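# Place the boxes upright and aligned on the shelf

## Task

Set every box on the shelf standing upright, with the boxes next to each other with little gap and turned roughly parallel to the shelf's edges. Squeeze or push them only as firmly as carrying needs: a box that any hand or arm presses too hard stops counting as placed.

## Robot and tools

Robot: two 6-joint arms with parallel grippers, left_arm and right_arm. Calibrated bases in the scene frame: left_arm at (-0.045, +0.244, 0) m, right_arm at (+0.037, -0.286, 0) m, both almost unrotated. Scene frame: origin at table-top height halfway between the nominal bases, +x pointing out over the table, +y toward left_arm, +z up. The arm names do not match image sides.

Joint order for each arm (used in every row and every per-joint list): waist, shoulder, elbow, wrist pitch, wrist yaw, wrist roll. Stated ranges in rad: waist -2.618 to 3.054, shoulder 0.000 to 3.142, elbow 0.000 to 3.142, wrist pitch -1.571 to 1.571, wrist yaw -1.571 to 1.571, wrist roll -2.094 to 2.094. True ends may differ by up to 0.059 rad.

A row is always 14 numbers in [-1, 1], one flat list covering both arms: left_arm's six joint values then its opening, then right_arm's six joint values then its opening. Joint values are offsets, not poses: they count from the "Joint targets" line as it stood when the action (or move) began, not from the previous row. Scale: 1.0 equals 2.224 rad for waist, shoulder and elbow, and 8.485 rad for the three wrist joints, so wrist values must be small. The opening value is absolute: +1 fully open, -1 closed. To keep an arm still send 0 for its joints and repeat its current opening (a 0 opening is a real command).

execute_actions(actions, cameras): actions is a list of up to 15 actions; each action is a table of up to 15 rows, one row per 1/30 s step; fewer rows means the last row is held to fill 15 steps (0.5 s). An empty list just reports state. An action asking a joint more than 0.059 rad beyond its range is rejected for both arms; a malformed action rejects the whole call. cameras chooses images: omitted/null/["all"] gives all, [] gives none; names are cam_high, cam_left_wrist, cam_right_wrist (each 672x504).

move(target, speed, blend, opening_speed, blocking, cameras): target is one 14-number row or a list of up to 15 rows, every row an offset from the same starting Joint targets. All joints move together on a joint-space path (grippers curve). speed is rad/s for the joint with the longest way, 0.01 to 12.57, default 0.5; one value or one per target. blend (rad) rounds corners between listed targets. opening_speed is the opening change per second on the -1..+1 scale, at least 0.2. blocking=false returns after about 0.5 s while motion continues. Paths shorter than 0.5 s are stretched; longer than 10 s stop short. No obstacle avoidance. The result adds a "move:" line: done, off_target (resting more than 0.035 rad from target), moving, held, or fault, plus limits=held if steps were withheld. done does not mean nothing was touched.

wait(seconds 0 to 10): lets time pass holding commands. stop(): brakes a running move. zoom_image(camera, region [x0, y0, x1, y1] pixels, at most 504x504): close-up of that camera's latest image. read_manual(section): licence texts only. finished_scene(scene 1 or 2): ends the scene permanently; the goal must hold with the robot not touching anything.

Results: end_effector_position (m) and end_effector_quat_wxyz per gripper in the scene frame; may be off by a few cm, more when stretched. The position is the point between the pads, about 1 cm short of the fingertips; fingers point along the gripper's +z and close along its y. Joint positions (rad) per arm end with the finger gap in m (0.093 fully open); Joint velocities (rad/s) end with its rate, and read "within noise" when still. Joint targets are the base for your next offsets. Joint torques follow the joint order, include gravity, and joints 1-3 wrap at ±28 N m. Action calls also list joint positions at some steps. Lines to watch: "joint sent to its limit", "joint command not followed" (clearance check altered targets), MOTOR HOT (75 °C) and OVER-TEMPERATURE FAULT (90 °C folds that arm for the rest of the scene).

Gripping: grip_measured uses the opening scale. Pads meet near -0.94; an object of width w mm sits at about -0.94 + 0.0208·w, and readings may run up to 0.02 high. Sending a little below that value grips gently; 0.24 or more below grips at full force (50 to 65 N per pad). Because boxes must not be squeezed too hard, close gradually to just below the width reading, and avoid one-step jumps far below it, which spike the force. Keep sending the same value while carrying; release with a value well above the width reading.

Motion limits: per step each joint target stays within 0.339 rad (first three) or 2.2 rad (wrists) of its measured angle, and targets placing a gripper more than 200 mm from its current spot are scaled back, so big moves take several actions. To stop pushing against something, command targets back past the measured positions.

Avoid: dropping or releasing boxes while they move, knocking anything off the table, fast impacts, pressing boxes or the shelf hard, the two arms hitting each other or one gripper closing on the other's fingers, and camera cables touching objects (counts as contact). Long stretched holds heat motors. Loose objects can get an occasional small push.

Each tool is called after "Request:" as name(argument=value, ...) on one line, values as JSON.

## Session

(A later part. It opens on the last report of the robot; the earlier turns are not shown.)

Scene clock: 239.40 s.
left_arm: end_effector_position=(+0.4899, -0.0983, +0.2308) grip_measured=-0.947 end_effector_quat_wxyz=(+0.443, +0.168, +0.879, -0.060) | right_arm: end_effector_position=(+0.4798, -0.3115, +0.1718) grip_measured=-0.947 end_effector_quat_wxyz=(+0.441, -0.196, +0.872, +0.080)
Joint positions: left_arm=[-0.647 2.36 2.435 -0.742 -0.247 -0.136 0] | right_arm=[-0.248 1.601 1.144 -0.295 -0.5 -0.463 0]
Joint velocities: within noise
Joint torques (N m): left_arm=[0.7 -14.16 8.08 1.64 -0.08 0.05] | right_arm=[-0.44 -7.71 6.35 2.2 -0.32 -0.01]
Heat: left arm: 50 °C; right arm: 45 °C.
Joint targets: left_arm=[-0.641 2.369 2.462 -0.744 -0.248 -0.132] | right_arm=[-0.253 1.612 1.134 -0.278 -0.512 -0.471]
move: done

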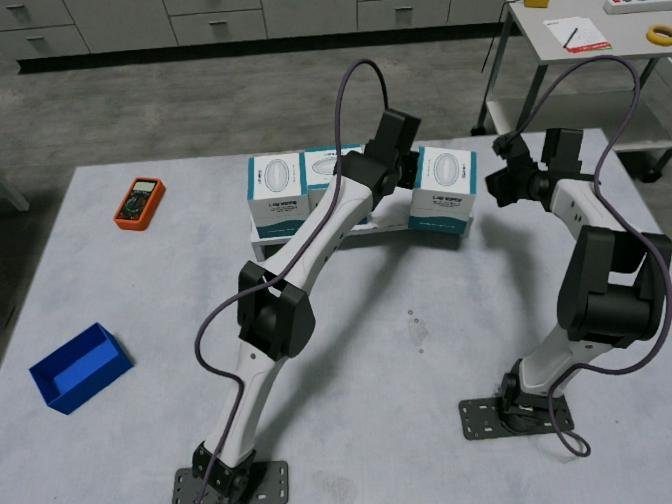

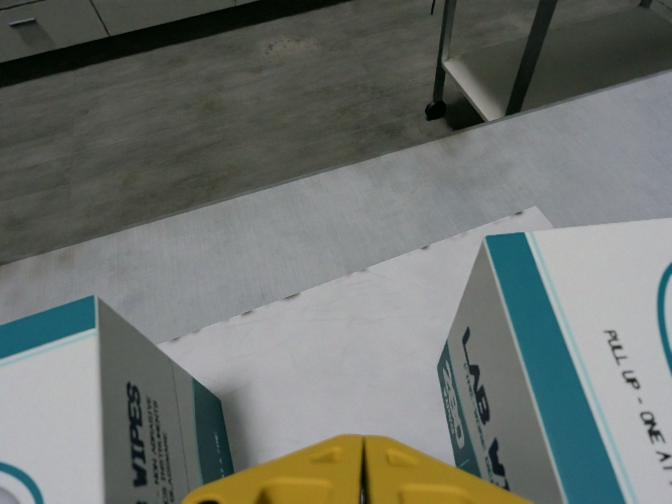

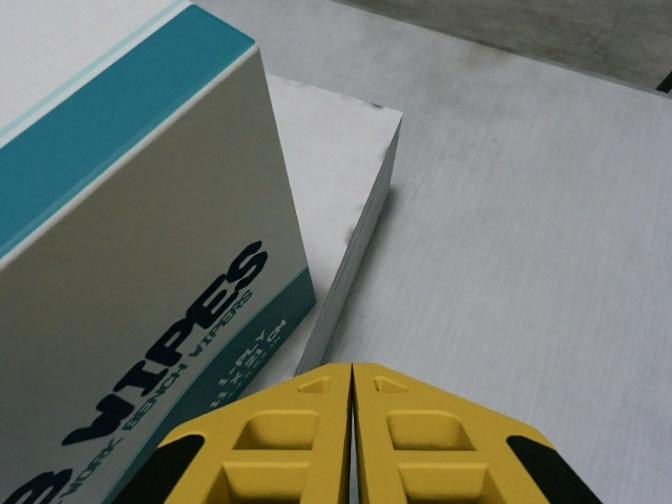

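Request:
move(target=[[0,-0.19,-0.24,0.012,0.016,0.009,-0.95,0,0,0,0,0,0,-0.95],[0.057,-0.387,-0.504,0.025,0.0314,0.0173,-0.95,0,0,0,0,0,0,-0.95]], speed=[0.4,0.5], blend=[0.05,0])

Scene clock: 243.60 s.
left_arm: end_effector_position=(+0.3397, +0.0292, +0.2216) grip_measured=-0.947 end_effector_quat_wxyz=(+0.382, +0.232, +0.889, -0.102) | right_arm: end_effector_position=(+0.4798, -0.3115, +0.1718) grip_measured=-0.947 end_effector_quat_wxyz=(+0.441, -0.196, +0.872, +0.080)
Joint positions: left_arm=[-0.519 1.543 1.347 -0.562 0.008 0.001 0] | right_arm=[-0.248 1.601 1.144 -0.294 -0.5 -0.463 0]
Joint velocities: within noise
Joint torques (N m): left_arm=[0.59 -11.34 5.49 1.91 0.15 0.17] | right_arm=[-0.47 -7.65 6.32 2.2 -0.31 -0.02]
Heat: left arm: 51 °C; right arm: 45 °C.
Joint targets: left_arm=[-0.514 1.508 1.341 -0.532 0.018 0.015] | right_arm=[-0.253 1.612 1.134 -0.278 -0.512 -0.471]
move: done

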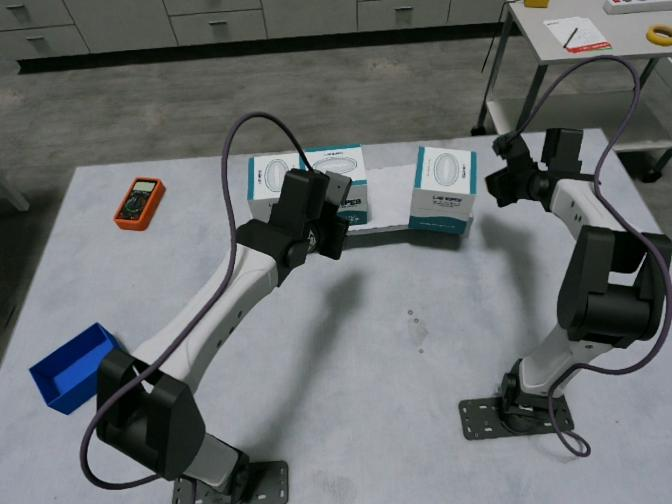

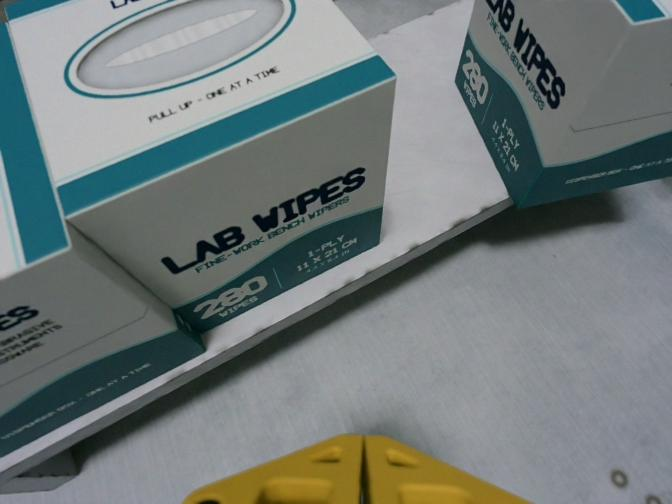

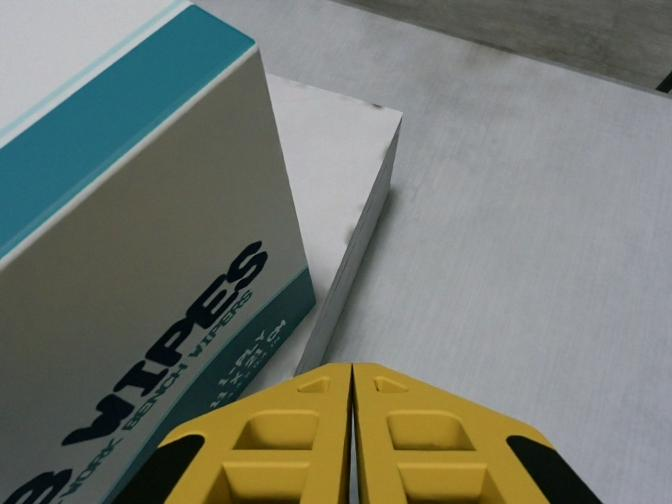

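Request:
zoom_image(camera="cam_right_wrist", region=[0, 0, 450, 504])

Scaled by 1.000.

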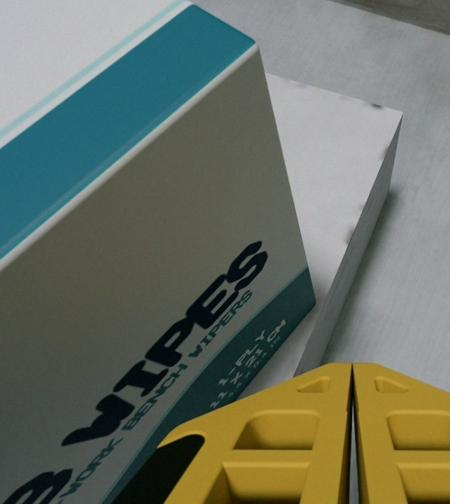

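Request:
move(target=[[0,0,0,0,0,0,-0.95,-0.0619,-0.2145,-0.1601,-0.0167,0.0008,0.0037,-0.95],[0,0,0,0,0,0,-0.95,0.2257,-0.2617,-0.25,0.0115,0.0845,0.0726,-0.95]], speed=[0.4,0.4], blend=[0.02,0])

Scene clock: 249.57 s.
left_arm: end_effector_position=(+0.3397, +0.0290, +0.2218) grip_measured=-0.947 end_effector_quat_wxyz=(+0.382, +0.232, +0.889, -0.102) | right_arm: end_effector_position=(+0.3584, -0.2366, +0.1425) grip_measured=-0.947 end_effector_quat_wxyz=(+0.449, -0.010, +0.893, +0.000)
Joint positions: left_arm=[-0.519 1.543 1.347 -0.562 0.009 0.001 0] | right_arm=[0.243 1.044 0.589 -0.199 0.192 0.134 0]
Joint velocities: within noise
Joint torques (N m): left_arm=[0.59 -11.33 5.61 1.85 0.17 0.17] | right_arm=[0.5 -4.53 6.31 2.44 0.34 0.16]
Heat: left arm: 49 °C; right arm: 45 °C.
Joint targets: left_arm=[-0.514 1.508 1.341 -0.532 0.018 0.015] | right_arm=[0.249 1.030 0.578 -0.181 0.205 0.145]
move: done

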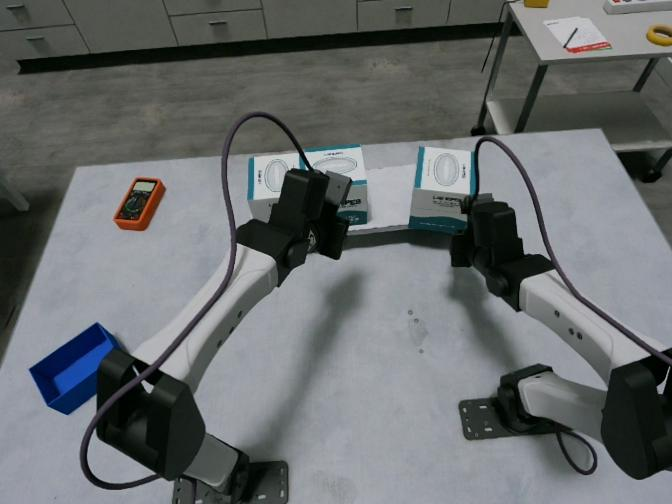

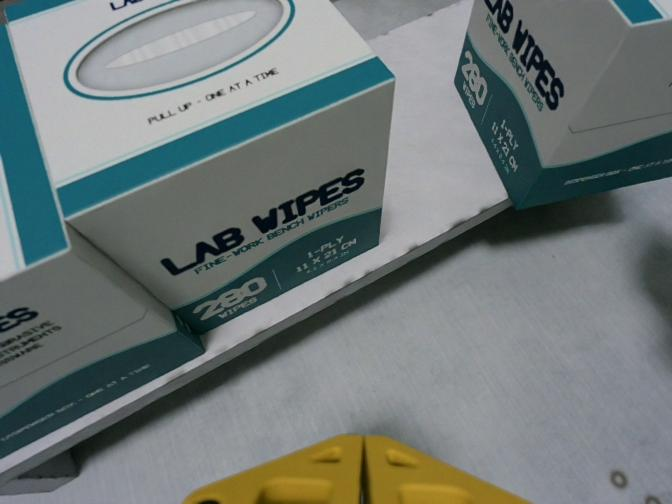

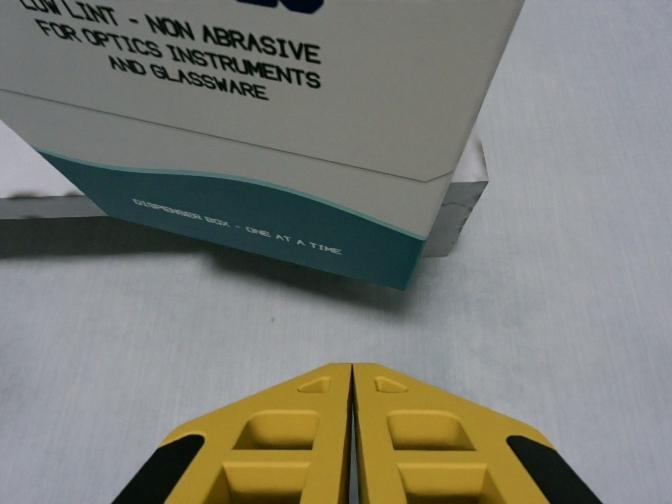

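Request:
move(target=[[0,0,0,0,0,0,-0.95,-0.0111,0.0353,0.0205,0.0062,-0.0022,-0.0016,-0.95],[0,0,0,0,0,0,-0.95,-0.0281,0.1198,0.0741,0.0148,-0.0059,-0.0042,-0.95]], speed=[0.1,0.1], blend=[0.02,0])

Scene clock: 253.37 s.
left_arm: end_effector_position=(+0.3398, +0.0290, +0.2218) grip_measured=-0.947 end_effector_quat_wxyz=(+0.382, +0.232, +0.889, -0.102) | right_arm: end_effector_position=(+0.4110, -0.2392, +0.1409) grip_measured=-0.947 end_effector_quat_wxyz=(+0.450, +0.001, +0.893, -0.006)
Joint positions: left_arm=[-0.519 1.543 1.347 -0.561 0.009 0.001 0] | right_arm=[0.193 1.286 0.718 -0.079 0.172 0.117 0]
Joint velocities: within noise
Joint torques (N m): left_arm=[0.55 -11.33 5.46 1.88 0.16 0.16] | right_arm=[-0.7 -4.4 9.24 2.51 -0.02 -0.01]
Heat: left arm: 49 °C; right arm: 45 °C.
Joint targets: left_arm=[-0.514 1.508 1.341 -0.532 0.018 0.015] | right_arm=[0.186 1.297 0.743 -0.055 0.155 0.109]
move: done

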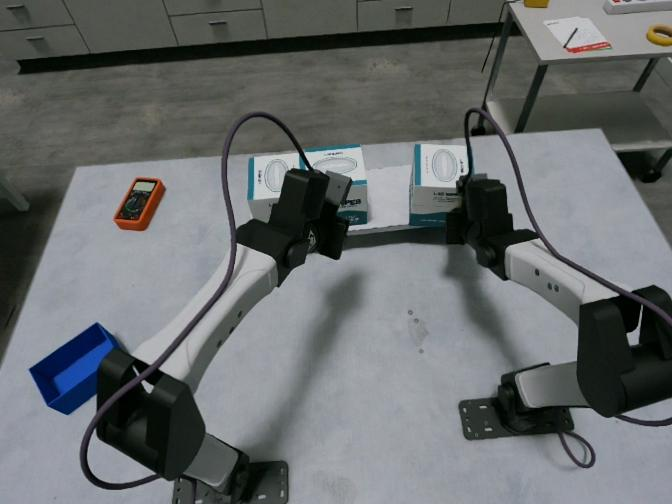

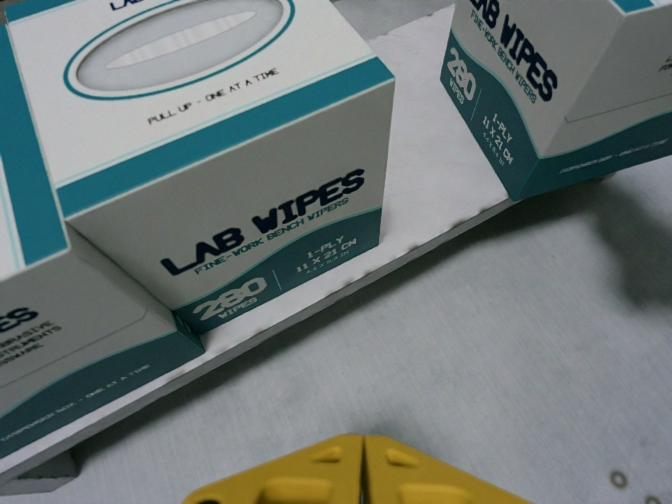

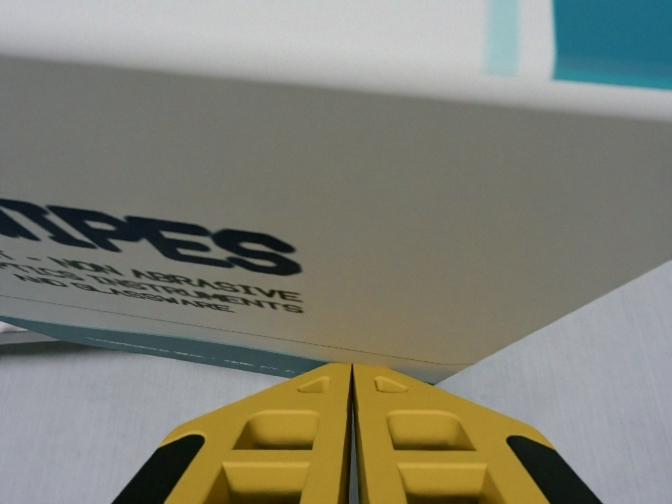

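Request:
zoom_image(camera="cam_right_wrist", region=[0, 250, 504, 504])

Scaled by 1.000.

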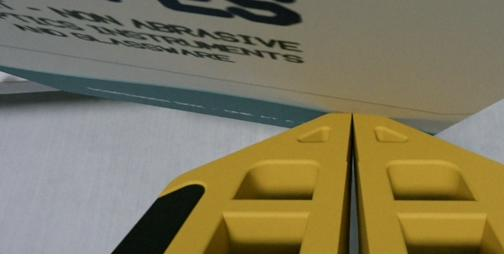

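Request:
move(target=[0,0,0,0,0,0,-0.95,-0.0064,0.0333,0.0211,0.0033,-0.0014,-0.0011,-0.95], speed=0.08)

Scene clock: 255.23 s.
left_arm: end_effector_position=(+0.3398, +0.0290, +0.2218) grip_measured=-0.947 end_effector_quat_wxyz=(+0.382, +0.232, +0.889, -0.102) | right_arm: end_effector_position=(+0.4283, -0.2397, +0.1403) grip_measured=-0.947 end_effector_quat_wxyz=(+0.452, +0.001, +0.892, -0.006)
Joint positions: left_arm=[-0.519 1.543 1.347 -0.561 0.009 0.001 0] | right_arm=[0.179 1.358 0.765 -0.05 0.161 0.108 0]
Joint velocities: within noise
Joint torques (N m): left_arm=[0.68 -11.32 5.61 1.87 0.16 0.16] | right_arm=[-0.68 -5.01 9.1 2.5 -0.03 -0.03]
Heat: left arm: 48 °C; right arm: 46 °C.
Joint targets: left_arm=[-0.514 1.508 1.341 -0.532 0.018 0.015] | right_arm=[0.172 1.370 0.790 -0.027 0.143 0.100]
move: done

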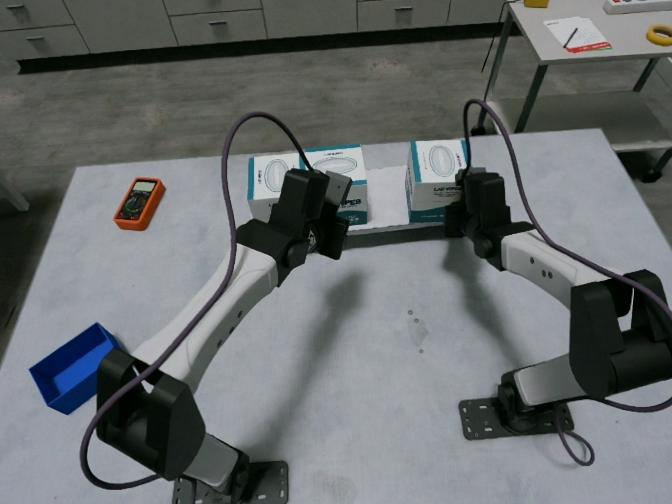

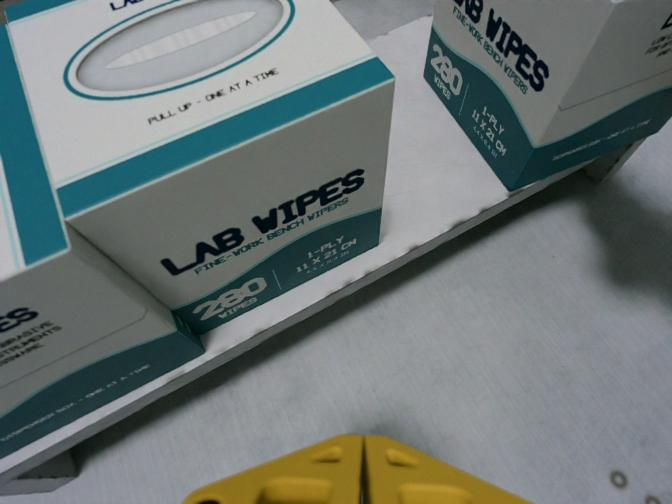

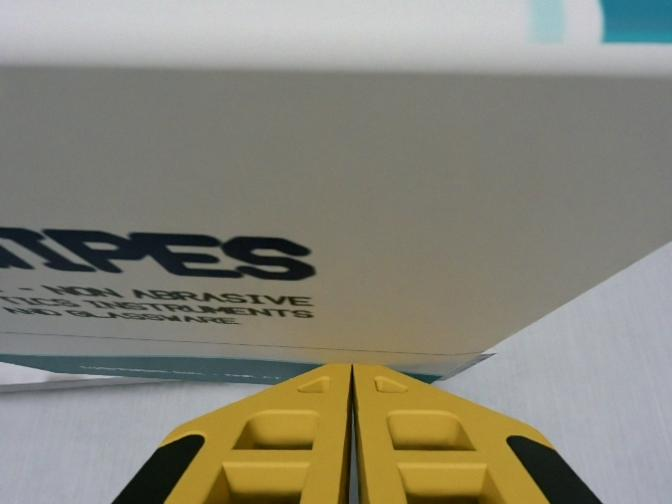

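Request:
move(target=[0,0,0,0,0,0,-0.95,-0.0056,0.0391,0.0335,0.0017,-0.0011,-0.0008,-0.95], speed=0.08)

Scene clock: 256.97 s.
left_arm: end_effector_position=(+0.3398, +0.0290, +0.2218) grip_measured=-0.947 end_effector_quat_wxyz=(+0.382, +0.232, +0.889, -0.102) | right_arm: end_effector_position=(+0.4498, -0.2394, +0.1407) grip_measured=-0.947 end_effector_quat_wxyz=(+0.451, +0.002, +0.893, -0.006)
Joint positions: left_arm=[-0.519 1.543 1.347 -0.561 0.009 0.001 0] | right_arm=[0.166 1.445 0.839 -0.037 0.152 0.101 0]
Joint velocities: within noise
Joint torques (N m): left_arm=[0.61 -11.3 5.56 1.86 0.17 0.13] | right_arm=[-0.57 -5.86 9.13 2.51 -0.03 -0.03]
Heat: left arm: 48 °C; right arm: 46 °C.
Joint targets: left_arm=[-0.514 1.508 1.341 -0.532 0.018 0.015] | right_arm=[0.159 1.458 0.864 -0.013 0.134 0.093]
move: done

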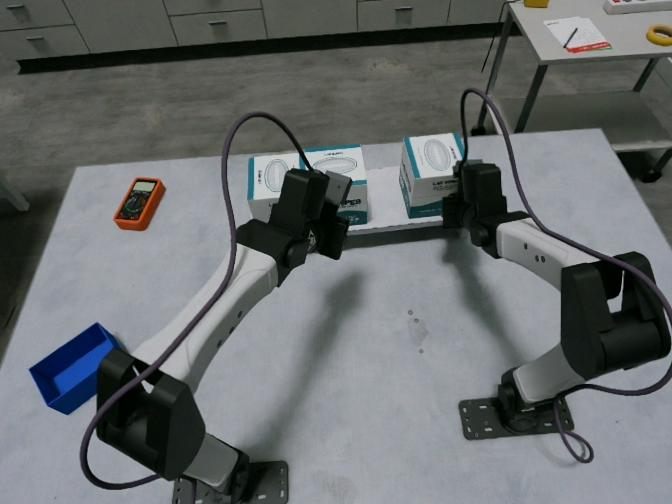

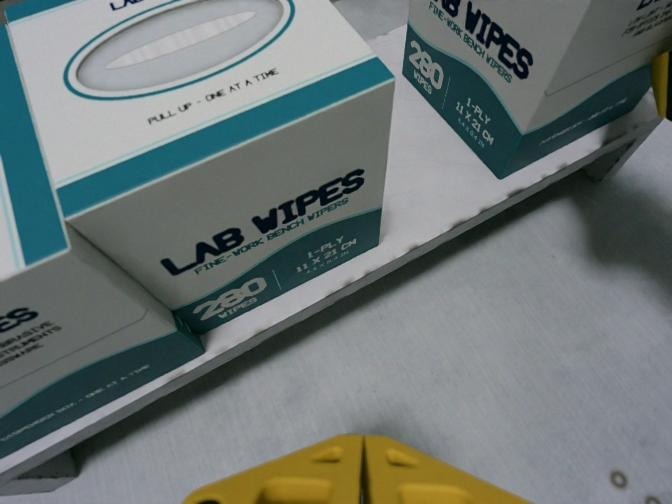

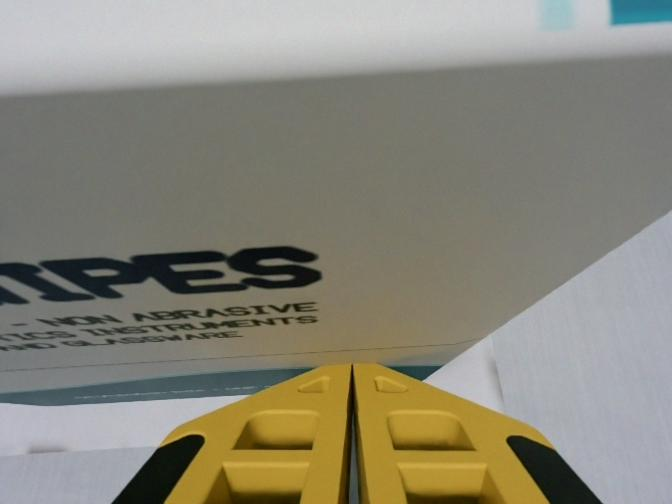

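Request:
move(target=[[0,0,0,0,0,0,-0.95,0.0235,-0.1272,-0.0895,-0.0103,0.0048,0.0035,-0.95],[0,0,0,0,0,0,-0.95,-0.267,0.0459,0.1061,-0.0456,-0.0825,-0.0773,-0.95],[0,0,0,0,0,0,-0.95,-0.1717,0.2077,0.259,-0.0397,-0.0755,-0.0681,-0.95]], speed=[0.2,0.4,0.25], blend=[0.02,0.05,0])

Scene clock: 263.23 s.
left_arm: end_effector_position=(+0.3398, +0.0290, +0.2218) grip_measured=-0.947 end_effector_quat_wxyz=(+0.382, +0.232, +0.889, -0.102) | right_arm: end_effector_position=(+0.5387, -0.3111, +0.1348) grip_measured=-0.947 end_effector_quat_wxyz=(+0.402, -0.214, +0.884, +0.108)
Joint positions: left_arm=[-0.519 1.543 1.347 -0.561 0.009 0.001 0] | right_arm=[-0.225 1.904 1.415 -0.365 -0.52 -0.494 0]
Joint velocities: within noise
Joint torques (N m): left_arm=[0.47 -11.26 5.61 1.9 0.18 0.14] | right_arm=[0.32 -10.17 9.13 2.05 -0.07 0.13]
Heat: left arm: 47 °C; right arm: 45 °C.
Joint targets: left_arm=[-0.514 1.508 1.341 -0.532 0.018 0.015] | right_arm=[-0.223 1.920 1.440 -0.349 -0.506 -0.485]
move: done

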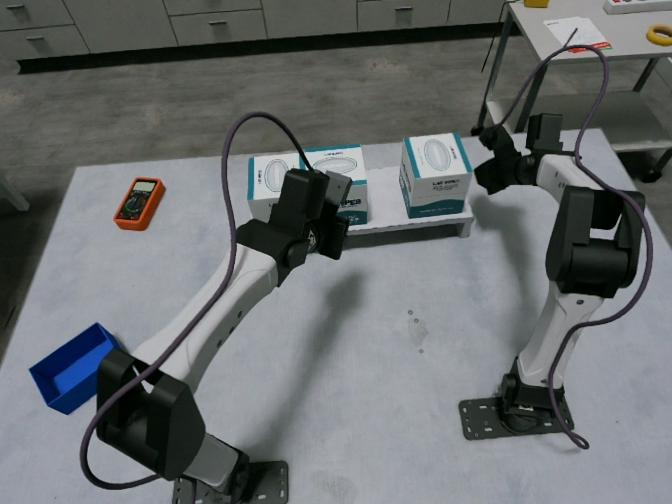

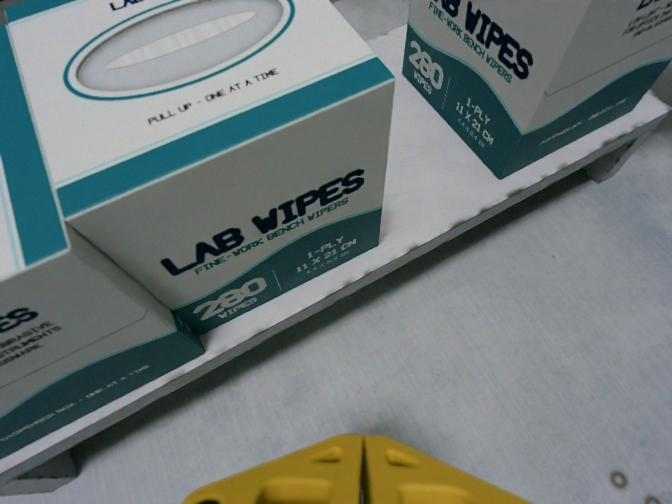

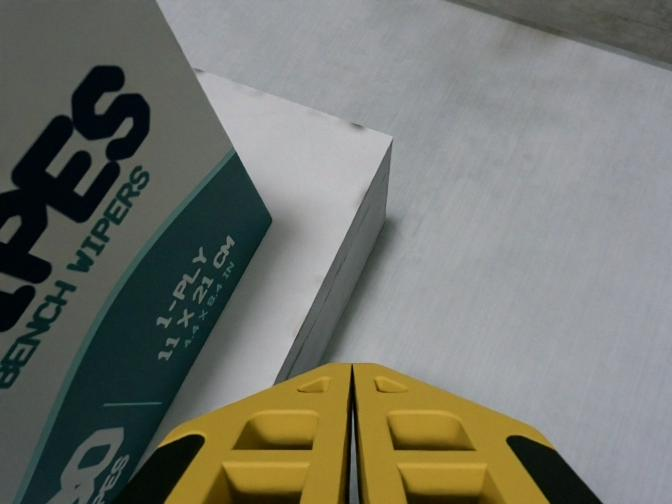

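Request:
move(target=[[0,0,0,0,0,0,-0.95,0.0868,-0.0243,-0.027,0.011,0.016,0.0183,-0.95],[0,0,0,0,0,0,-0.95,0.1178,-0.027,-0.031,0.0138,0.0219,0.0238,-0.95]], speed=[0.08,0.08], blend=[0.03,0])

Scene clock: 267.67 s.
left_arm: end_effector_position=(+0.3398, +0.0290, +0.2218) grip_measured=-0.947 end_effector_quat_wxyz=(+0.382, +0.232, +0.889, -0.102) | right_arm: end_effector_position=(+0.5495, -0.2103, +0.1346) grip_measured=-0.947 end_effector_quat_wxyz=(+0.403, -0.214, +0.884, +0.102)
Joint positions: left_arm=[-0.519 1.543 1.347 -0.561 0.009 0.001 0] | right_arm=[0.033 1.894 1.382 -0.252 -0.332 -0.293 0]
Joint velocities: within noise
Joint torques (N m): left_arm=[0.5 -11.33 5.55 1.88 0.16 0.14] | right_arm=[0.7 -14.94 6.22 2.27 0.03 0.14]
Heat: left arm: 47 °C; right arm: 45 °C.
Joint targets: left_arm=[-0.514 1.508 1.341 -0.532 0.018 0.015] | right_arm=[0.040 1.859 1.372 -0.233 -0.320 -0.282]
move: done

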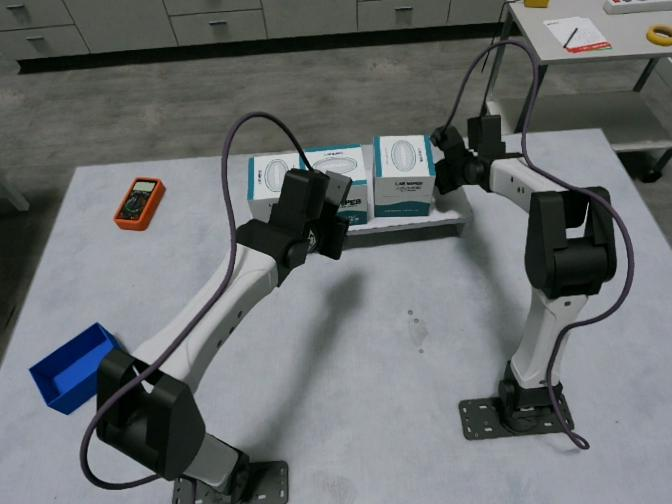

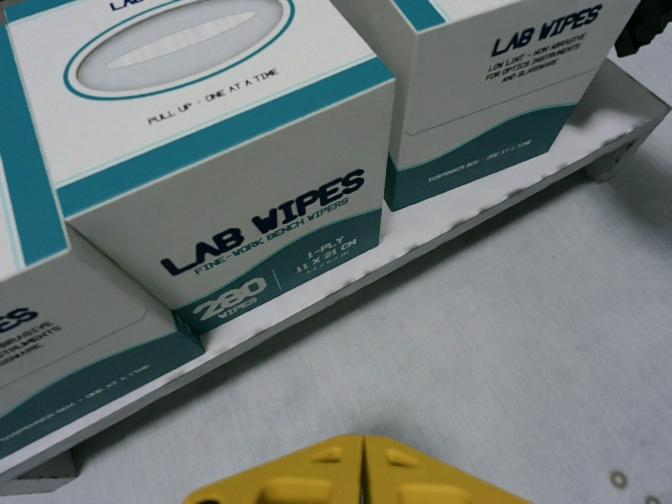

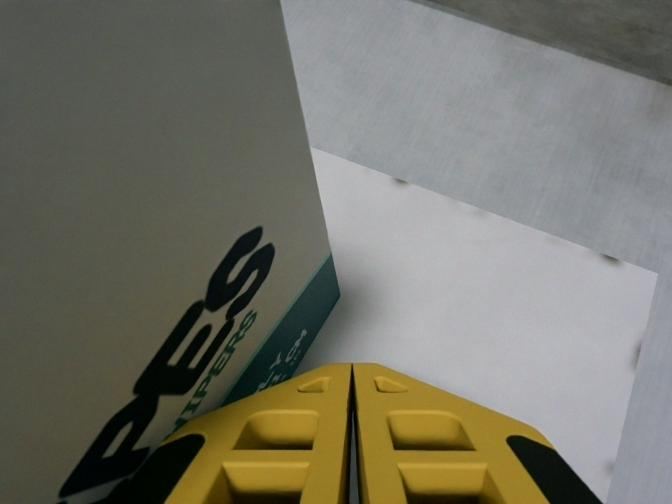

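Request:
zoom_image(camera="cam_high", region=[240, 120, 480, 260])

Request:
zoom_image(camera="cam_left_wrist", region=[300, 60, 672, 320])

Scaled by 2.100 from the camera's 672x504 image, which has a finer 960x720 frame.

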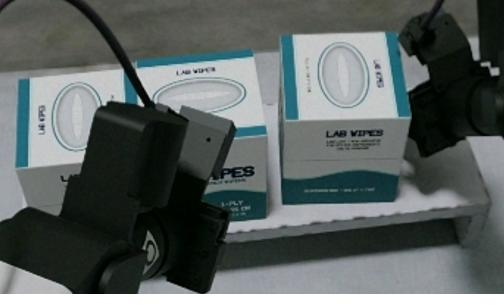

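Scaled by 1.355 from the camera's 672x504 image, which has a finer 960x720 frame.

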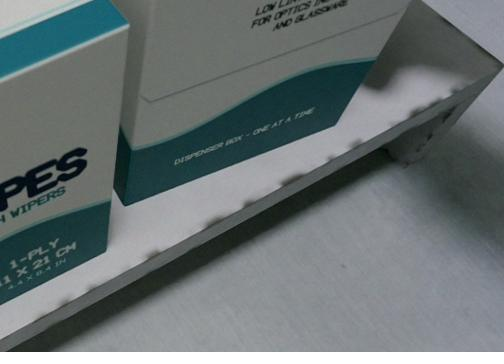

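Request:
move(target=[[0,0,0,0,0,0,-0.95,-0.027,0,0,0,0,0,-0.95],[0,0,0,0,0,0,-0.95,-0.0279,0.0701,0.0913,-0.0067,-0.0054,-0.0053,-0.95]], speed=[0.15,0.15])

Scene clock: 271.17 s.
left_arm: end_effector_position=(+0.3398, +0.0290, +0.2218) grip_measured=-0.947 end_effector_quat_wxyz=(+0.382, +0.232, +0.889, -0.102) | right_arm: end_effector_position=(+0.5880, -0.2351, +0.1490) grip_measured=-0.947 end_effector_quat_wxyz=(+0.427, -0.208, +0.876, +0.090)
Joint positions: left_arm=[-0.519 1.543 1.347 -0.561 0.009 0.001 0] | right_arm=[-0.02 1.997 1.549 -0.273 -0.35 -0.318 0]
Joint velocities: within noise
Joint torques (N m): left_arm=[0.72 -11.23 5.7 1.89 0.16 0.12] | right_arm=[-0.24 -11.12 9.25 1.98 -0.29 -0.03]
Heat: left arm: 46 °C; right arm: 45 °C.
Joint targets: left_arm=[-0.514 1.508 1.341 -0.532 0.018 0.015] | right_arm=[-0.023 2.015 1.575 -0.289 -0.367 -0.328]
move: done

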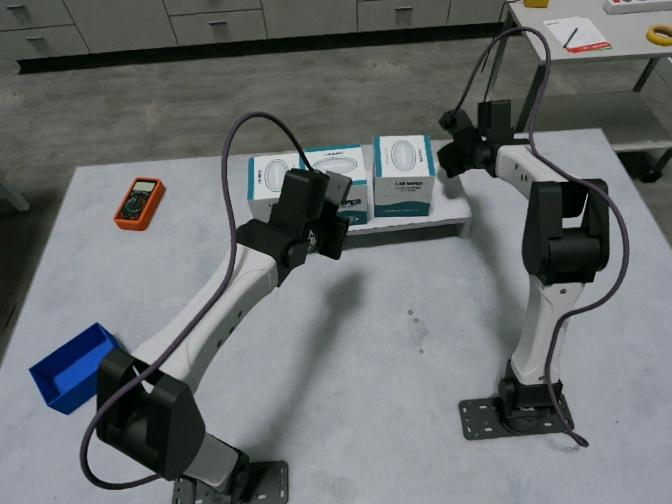

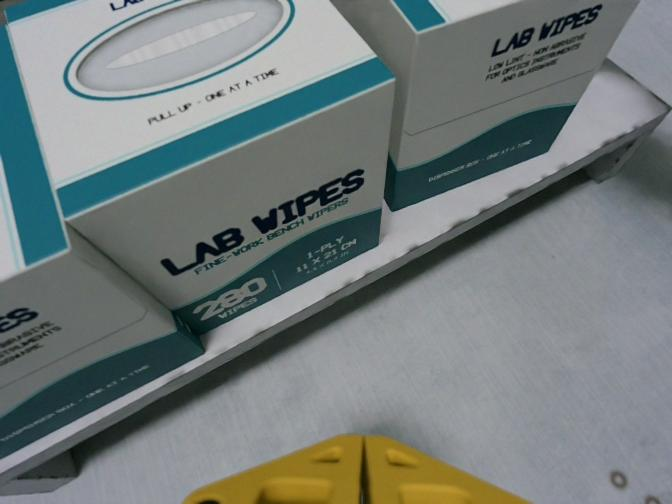

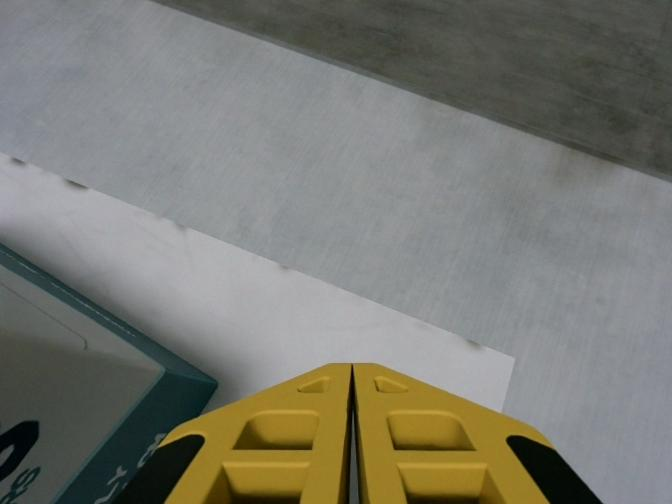

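Request:
move(target=[0,0,0,0,0,0,-0.95,0.0351,-0.0292,-0.0382,0.0044,0.0067,0.0066,-0.95], speed=0.06)

Request:
zoom_image(camera="cam_high", region=[240, 120, 480, 260])

Scene clock: 273.30 s.
left_arm: end_effector_position=(+0.3398, +0.0290, +0.2218) grip_measured=-0.947 end_effector_quat_wxyz=(+0.382, +0.232, +0.889, -0.102) | right_arm: end_effector_position=(+0.5744, -0.2026, +0.1329) grip_measured=-0.947 end_effector_quat_wxyz=(+0.405, -0.214, +0.883, +0.102)
Joint positions: left_arm=[-0.519 1.543 1.347 -0.561 0.009 0.001 0] | right_arm=[0.048 1.987 1.501 -0.27 -0.321 -0.281 0]
Joint velocities: within noise
Joint torques (N m): left_arm=[0.57 -11.26 5.52 1.89 0.18 0.15] | right_arm=[0.81 -16.06 6.15 2.27 0.07 0.14]
Heat: left arm: 46 °C; right arm: 45 °C.
Joint targets: left_arm=[-0.514 1.508 1.341 -0.532 0.018 0.015] | right_arm=[0.056 1.950 1.489 -0.252 -0.309 -0.272]
move: off_target (right_arm); right_arm: the shoulder is farthest, 0.037 rad from its target

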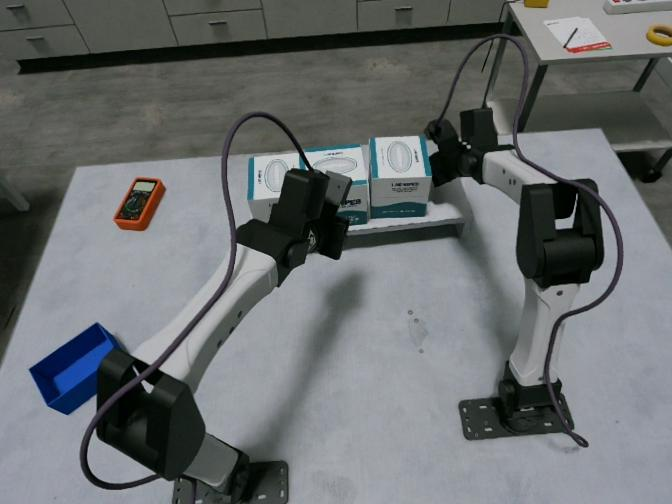

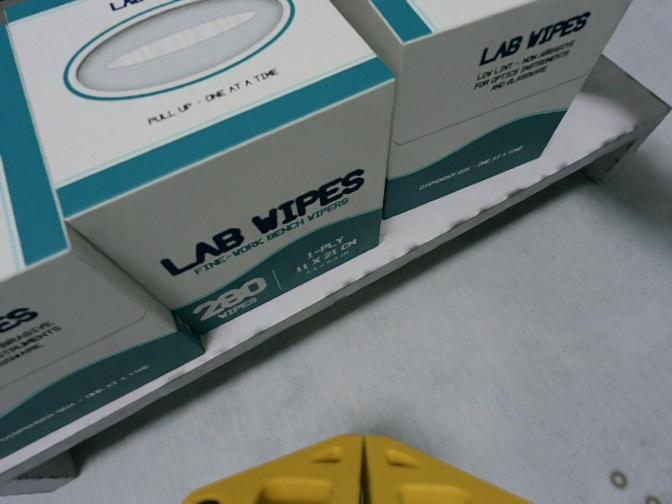

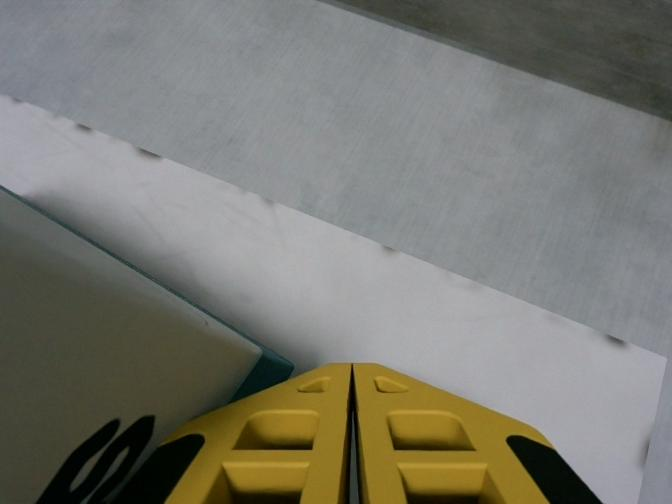

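Scaled by 2.100 from the camera's 672x504 image, which has a finer 960x720 frame.

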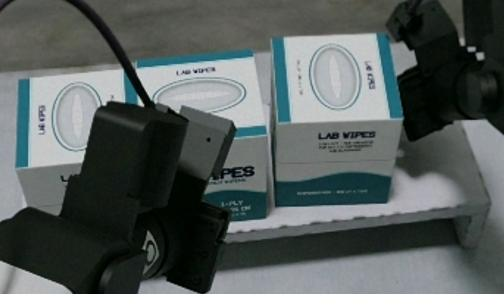

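Request:
move(target=[0,0,0,0,0,0,-0.95,0.009,0,0,0,0,0,-0.95], speed=0.05, cameras=["cam_high","cam_left_wrist"])

Request:
zoom_image(camera="cam_high", region=[240, 120, 480, 260])

Scene clock: 274.20 s.
left_arm: end_effector_position=(+0.3398, +0.0290, +0.2218) grip_measured=-0.947 end_effector_quat_wxyz=(+0.382, +0.232, +0.889, -0.102) | right_arm: end_effector_position=(+0.5730, -0.1927, +0.1330) grip_measured=-0.947 end_effector_quat_wxyz=(+0.404, -0.222, +0.881, +0.105)
Joint positions: left_arm=[-0.519 1.543 1.347 -0.561 0.009 0.001 0] | right_arm=[0.067 1.987 1.501 -0.269 -0.319 -0.28 0]
Joint velocities: within noise
Joint torques (N m): left_arm=[0.66 -11.26 5.65 1.84 0.14 0.18] | right_arm=[0.85 -16.01 6.13 2.25 0.02 0.12]
Heat: left arm: 46 °C; right arm: 45 °C.
Joint targets: left_arm=[-0.514 1.508 1.341 -0.532 0.018 0.015] | right_arm=[0.076 1.950 1.489 -0.252 -0.310 -0.271]
move: off_target (right_arm); right_arm: the shoulder is farthest, 0.037 rad from its target
Images, in order (width x height): cam_high 672x504, cam_left_wrist 672x504.

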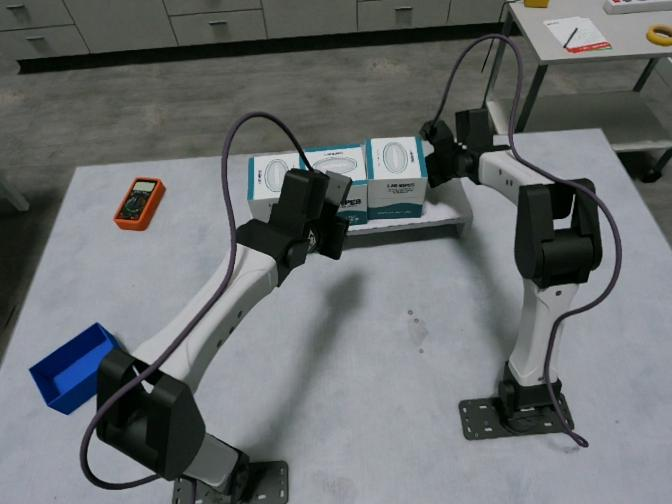

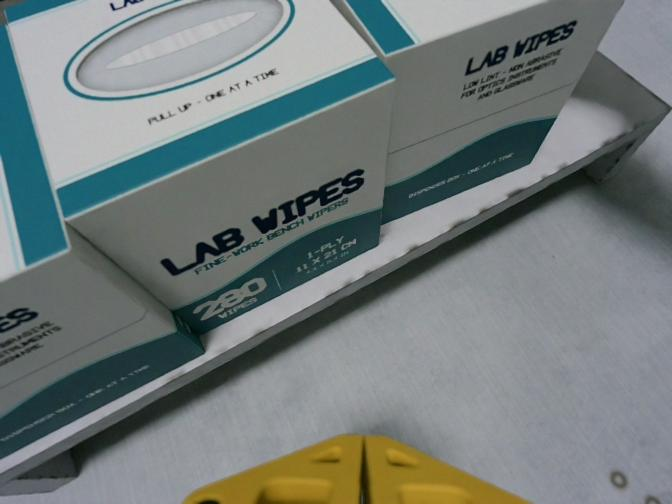

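Scaled by 2.100 from the camera's 672x504 image, which has a finer 960x720 frame.

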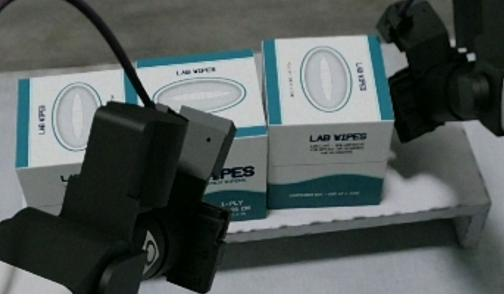

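Request:
move(target=[0,0,0,0,0,0,-0.95,0.0065,0,0,0,0,0,-0.95], speed=0.05, cameras=["cam_high","cam_left_wrist"])

Request:
zoom_image(camera="cam_high", region=[240, 120, 480, 260])

Scene clock: 275.03 s.
left_arm: end_effector_position=(+0.3398, +0.0290, +0.2218) grip_measured=-0.947 end_effector_quat_wxyz=(+0.382, +0.232, +0.889, -0.102) | right_arm: end_effector_position=(+0.5724, -0.1876, +0.1332) grip_measured=-0.947 end_effector_quat_wxyz=(+0.404, -0.226, +0.880, +0.106)
Joint positions: left_arm=[-0.519 1.543 1.347 -0.561 0.009 0.001 0] | right_arm=[0.078 1.987 1.501 -0.268 -0.316 -0.279 0]
Joint velocities: within noise
Joint torques (N m): left_arm=[0.61 -11.38 5.53 1.86 0.15 0.16] | right_arm=[1.35 -16.06 6.19 2.24 0 0.11]
Heat: left arm: 46 °C; right arm: 45 °C.
Joint targets: left_arm=[-0.514 1.508 1.341 -0.532 0.018 0.015] | right_arm=[0.090 1.950 1.489 -0.252 -0.310 -0.272]
move: off_target (right_arm); right_arm: the shoulder is farthest, 0.037 rad from its target
Images, in order (width x height): cam_high 672x504, cam_left_wrist 672x504.

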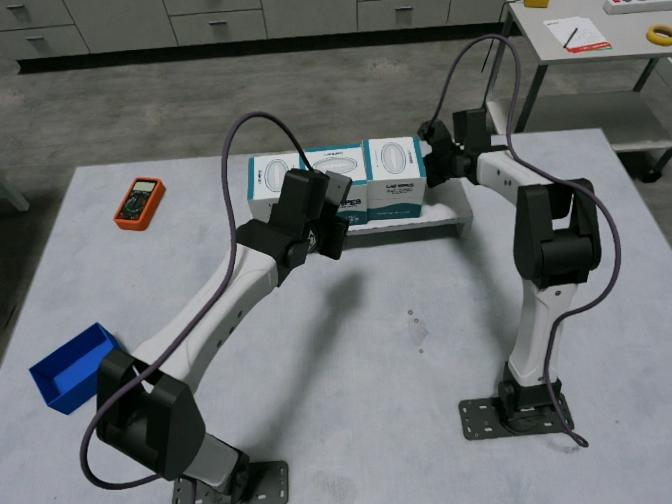

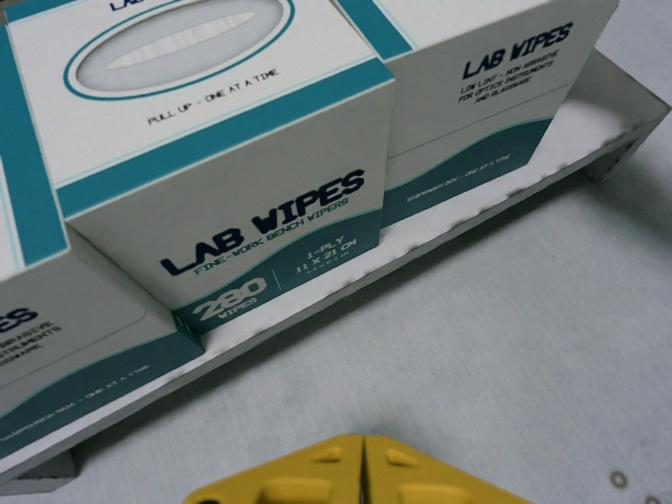

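Scaled by 2.100 from the camera's 672x504 image, which has a finer 960x720 frame.

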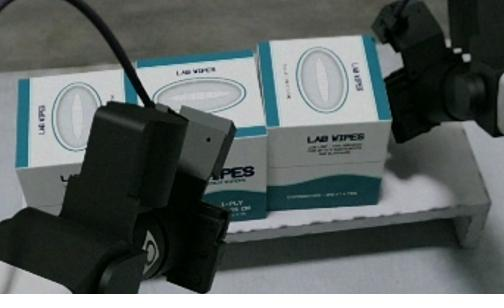

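Request:
zoom_image(camera="cam_high", region=[330, 125, 430, 225])

Request:
zoom_image(camera="cam_left_wrist", region=[280, 0, 480, 150])

Scaled by 5.040 from the camera's 672x504 image, which has a finer 960x720 frame.

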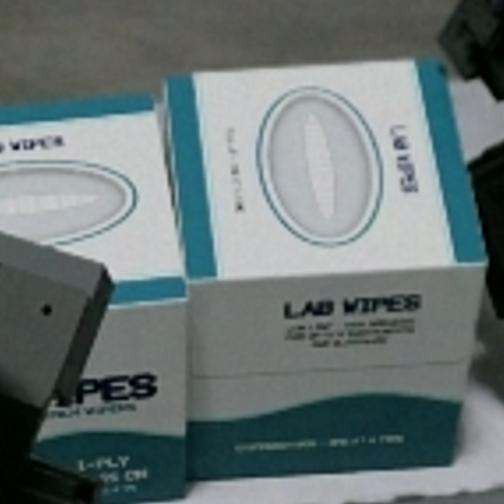

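Scaled by 2.520 from the camera's 672x504 image, which has a finer 960x720 frame.

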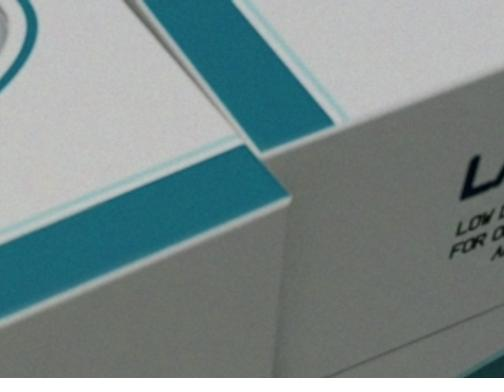

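Request:
move(target=[0,0,0,0,0,0,-0.95,0.005,0,0,0,0,0,-0.95], speed=0.05, cameras=["cam_high","cam_left_wrist"])

Request:
zoom_image(camera="cam_high", region=[330, 125, 430, 225])

Scene clock: 283.50 s.
left_arm: end_effector_position=(+0.3398, +0.0290, +0.2218) grip_measured=-0.947 end_effector_quat_wxyz=(+0.382, +0.232, +0.889, -0.102) | right_arm: end_effector_position=(+0.5716, -0.1827, +0.1333) grip_measured=-0.947 end_effector_quat_wxyz=(+0.404, -0.229, +0.879, +0.107)
Joint positions: left_arm=[-0.519 1.543 1.347 -0.561 0.009 0.001 0] | right_arm=[0.087 1.987 1.501 -0.267 -0.315 -0.279 0]
Joint velocities: within noise
Joint torques (N m): left_arm=[0.62 -11.33 5.6 1.86 0.18 0.14] | right_arm=[1.4 -16.05 6.09 2.24 -0.02 0.11]
Heat: left arm: 46 °C; right arm: 46 °C.
Joint targets: left_arm=[-0.514 1.508 1.341 -0.532 0.018 0.015] | right_arm=[0.101 1.950 1.489 -0.252 -0.309 -0.272]
move: off_target (right_arm); right_arm: the shoulder is farthest, 0.037 rad from its target
Images, in order (width x height): cam_high 672x504, cam_left_wrist 672x504.

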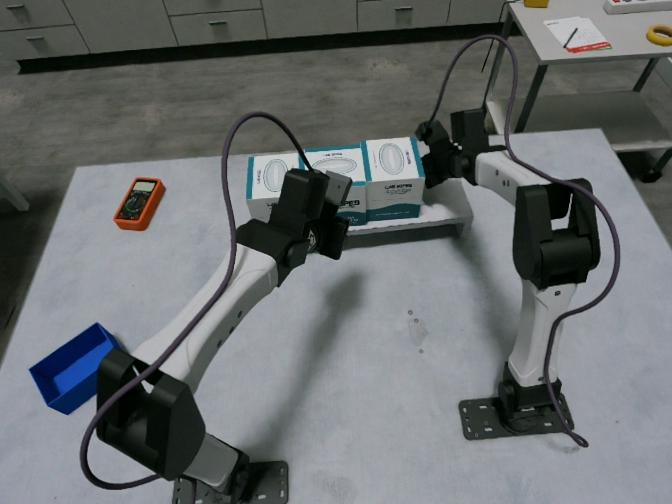

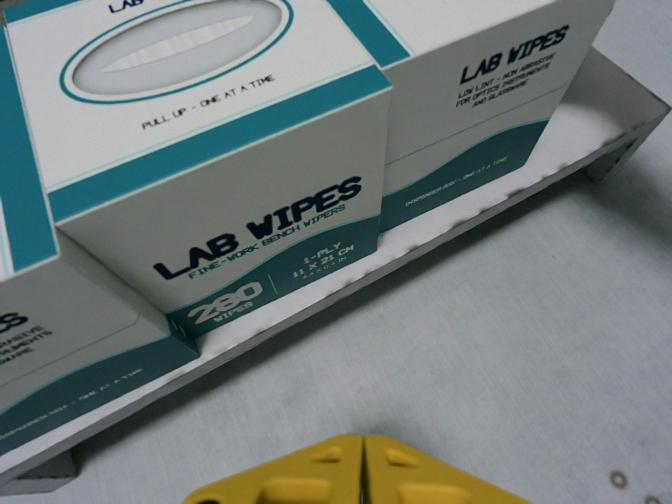

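Scaled by 5.040 from the camera's 672x504 image, which has a finer 960x720 frame.

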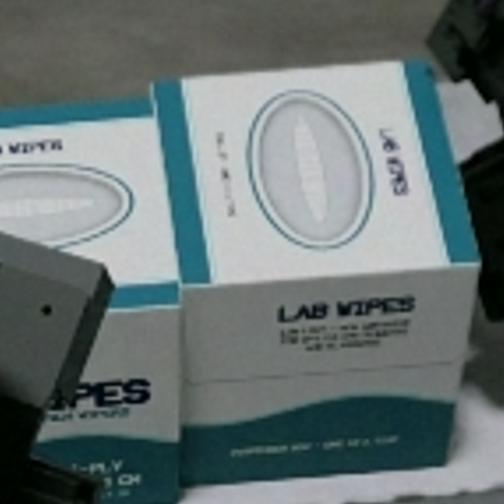

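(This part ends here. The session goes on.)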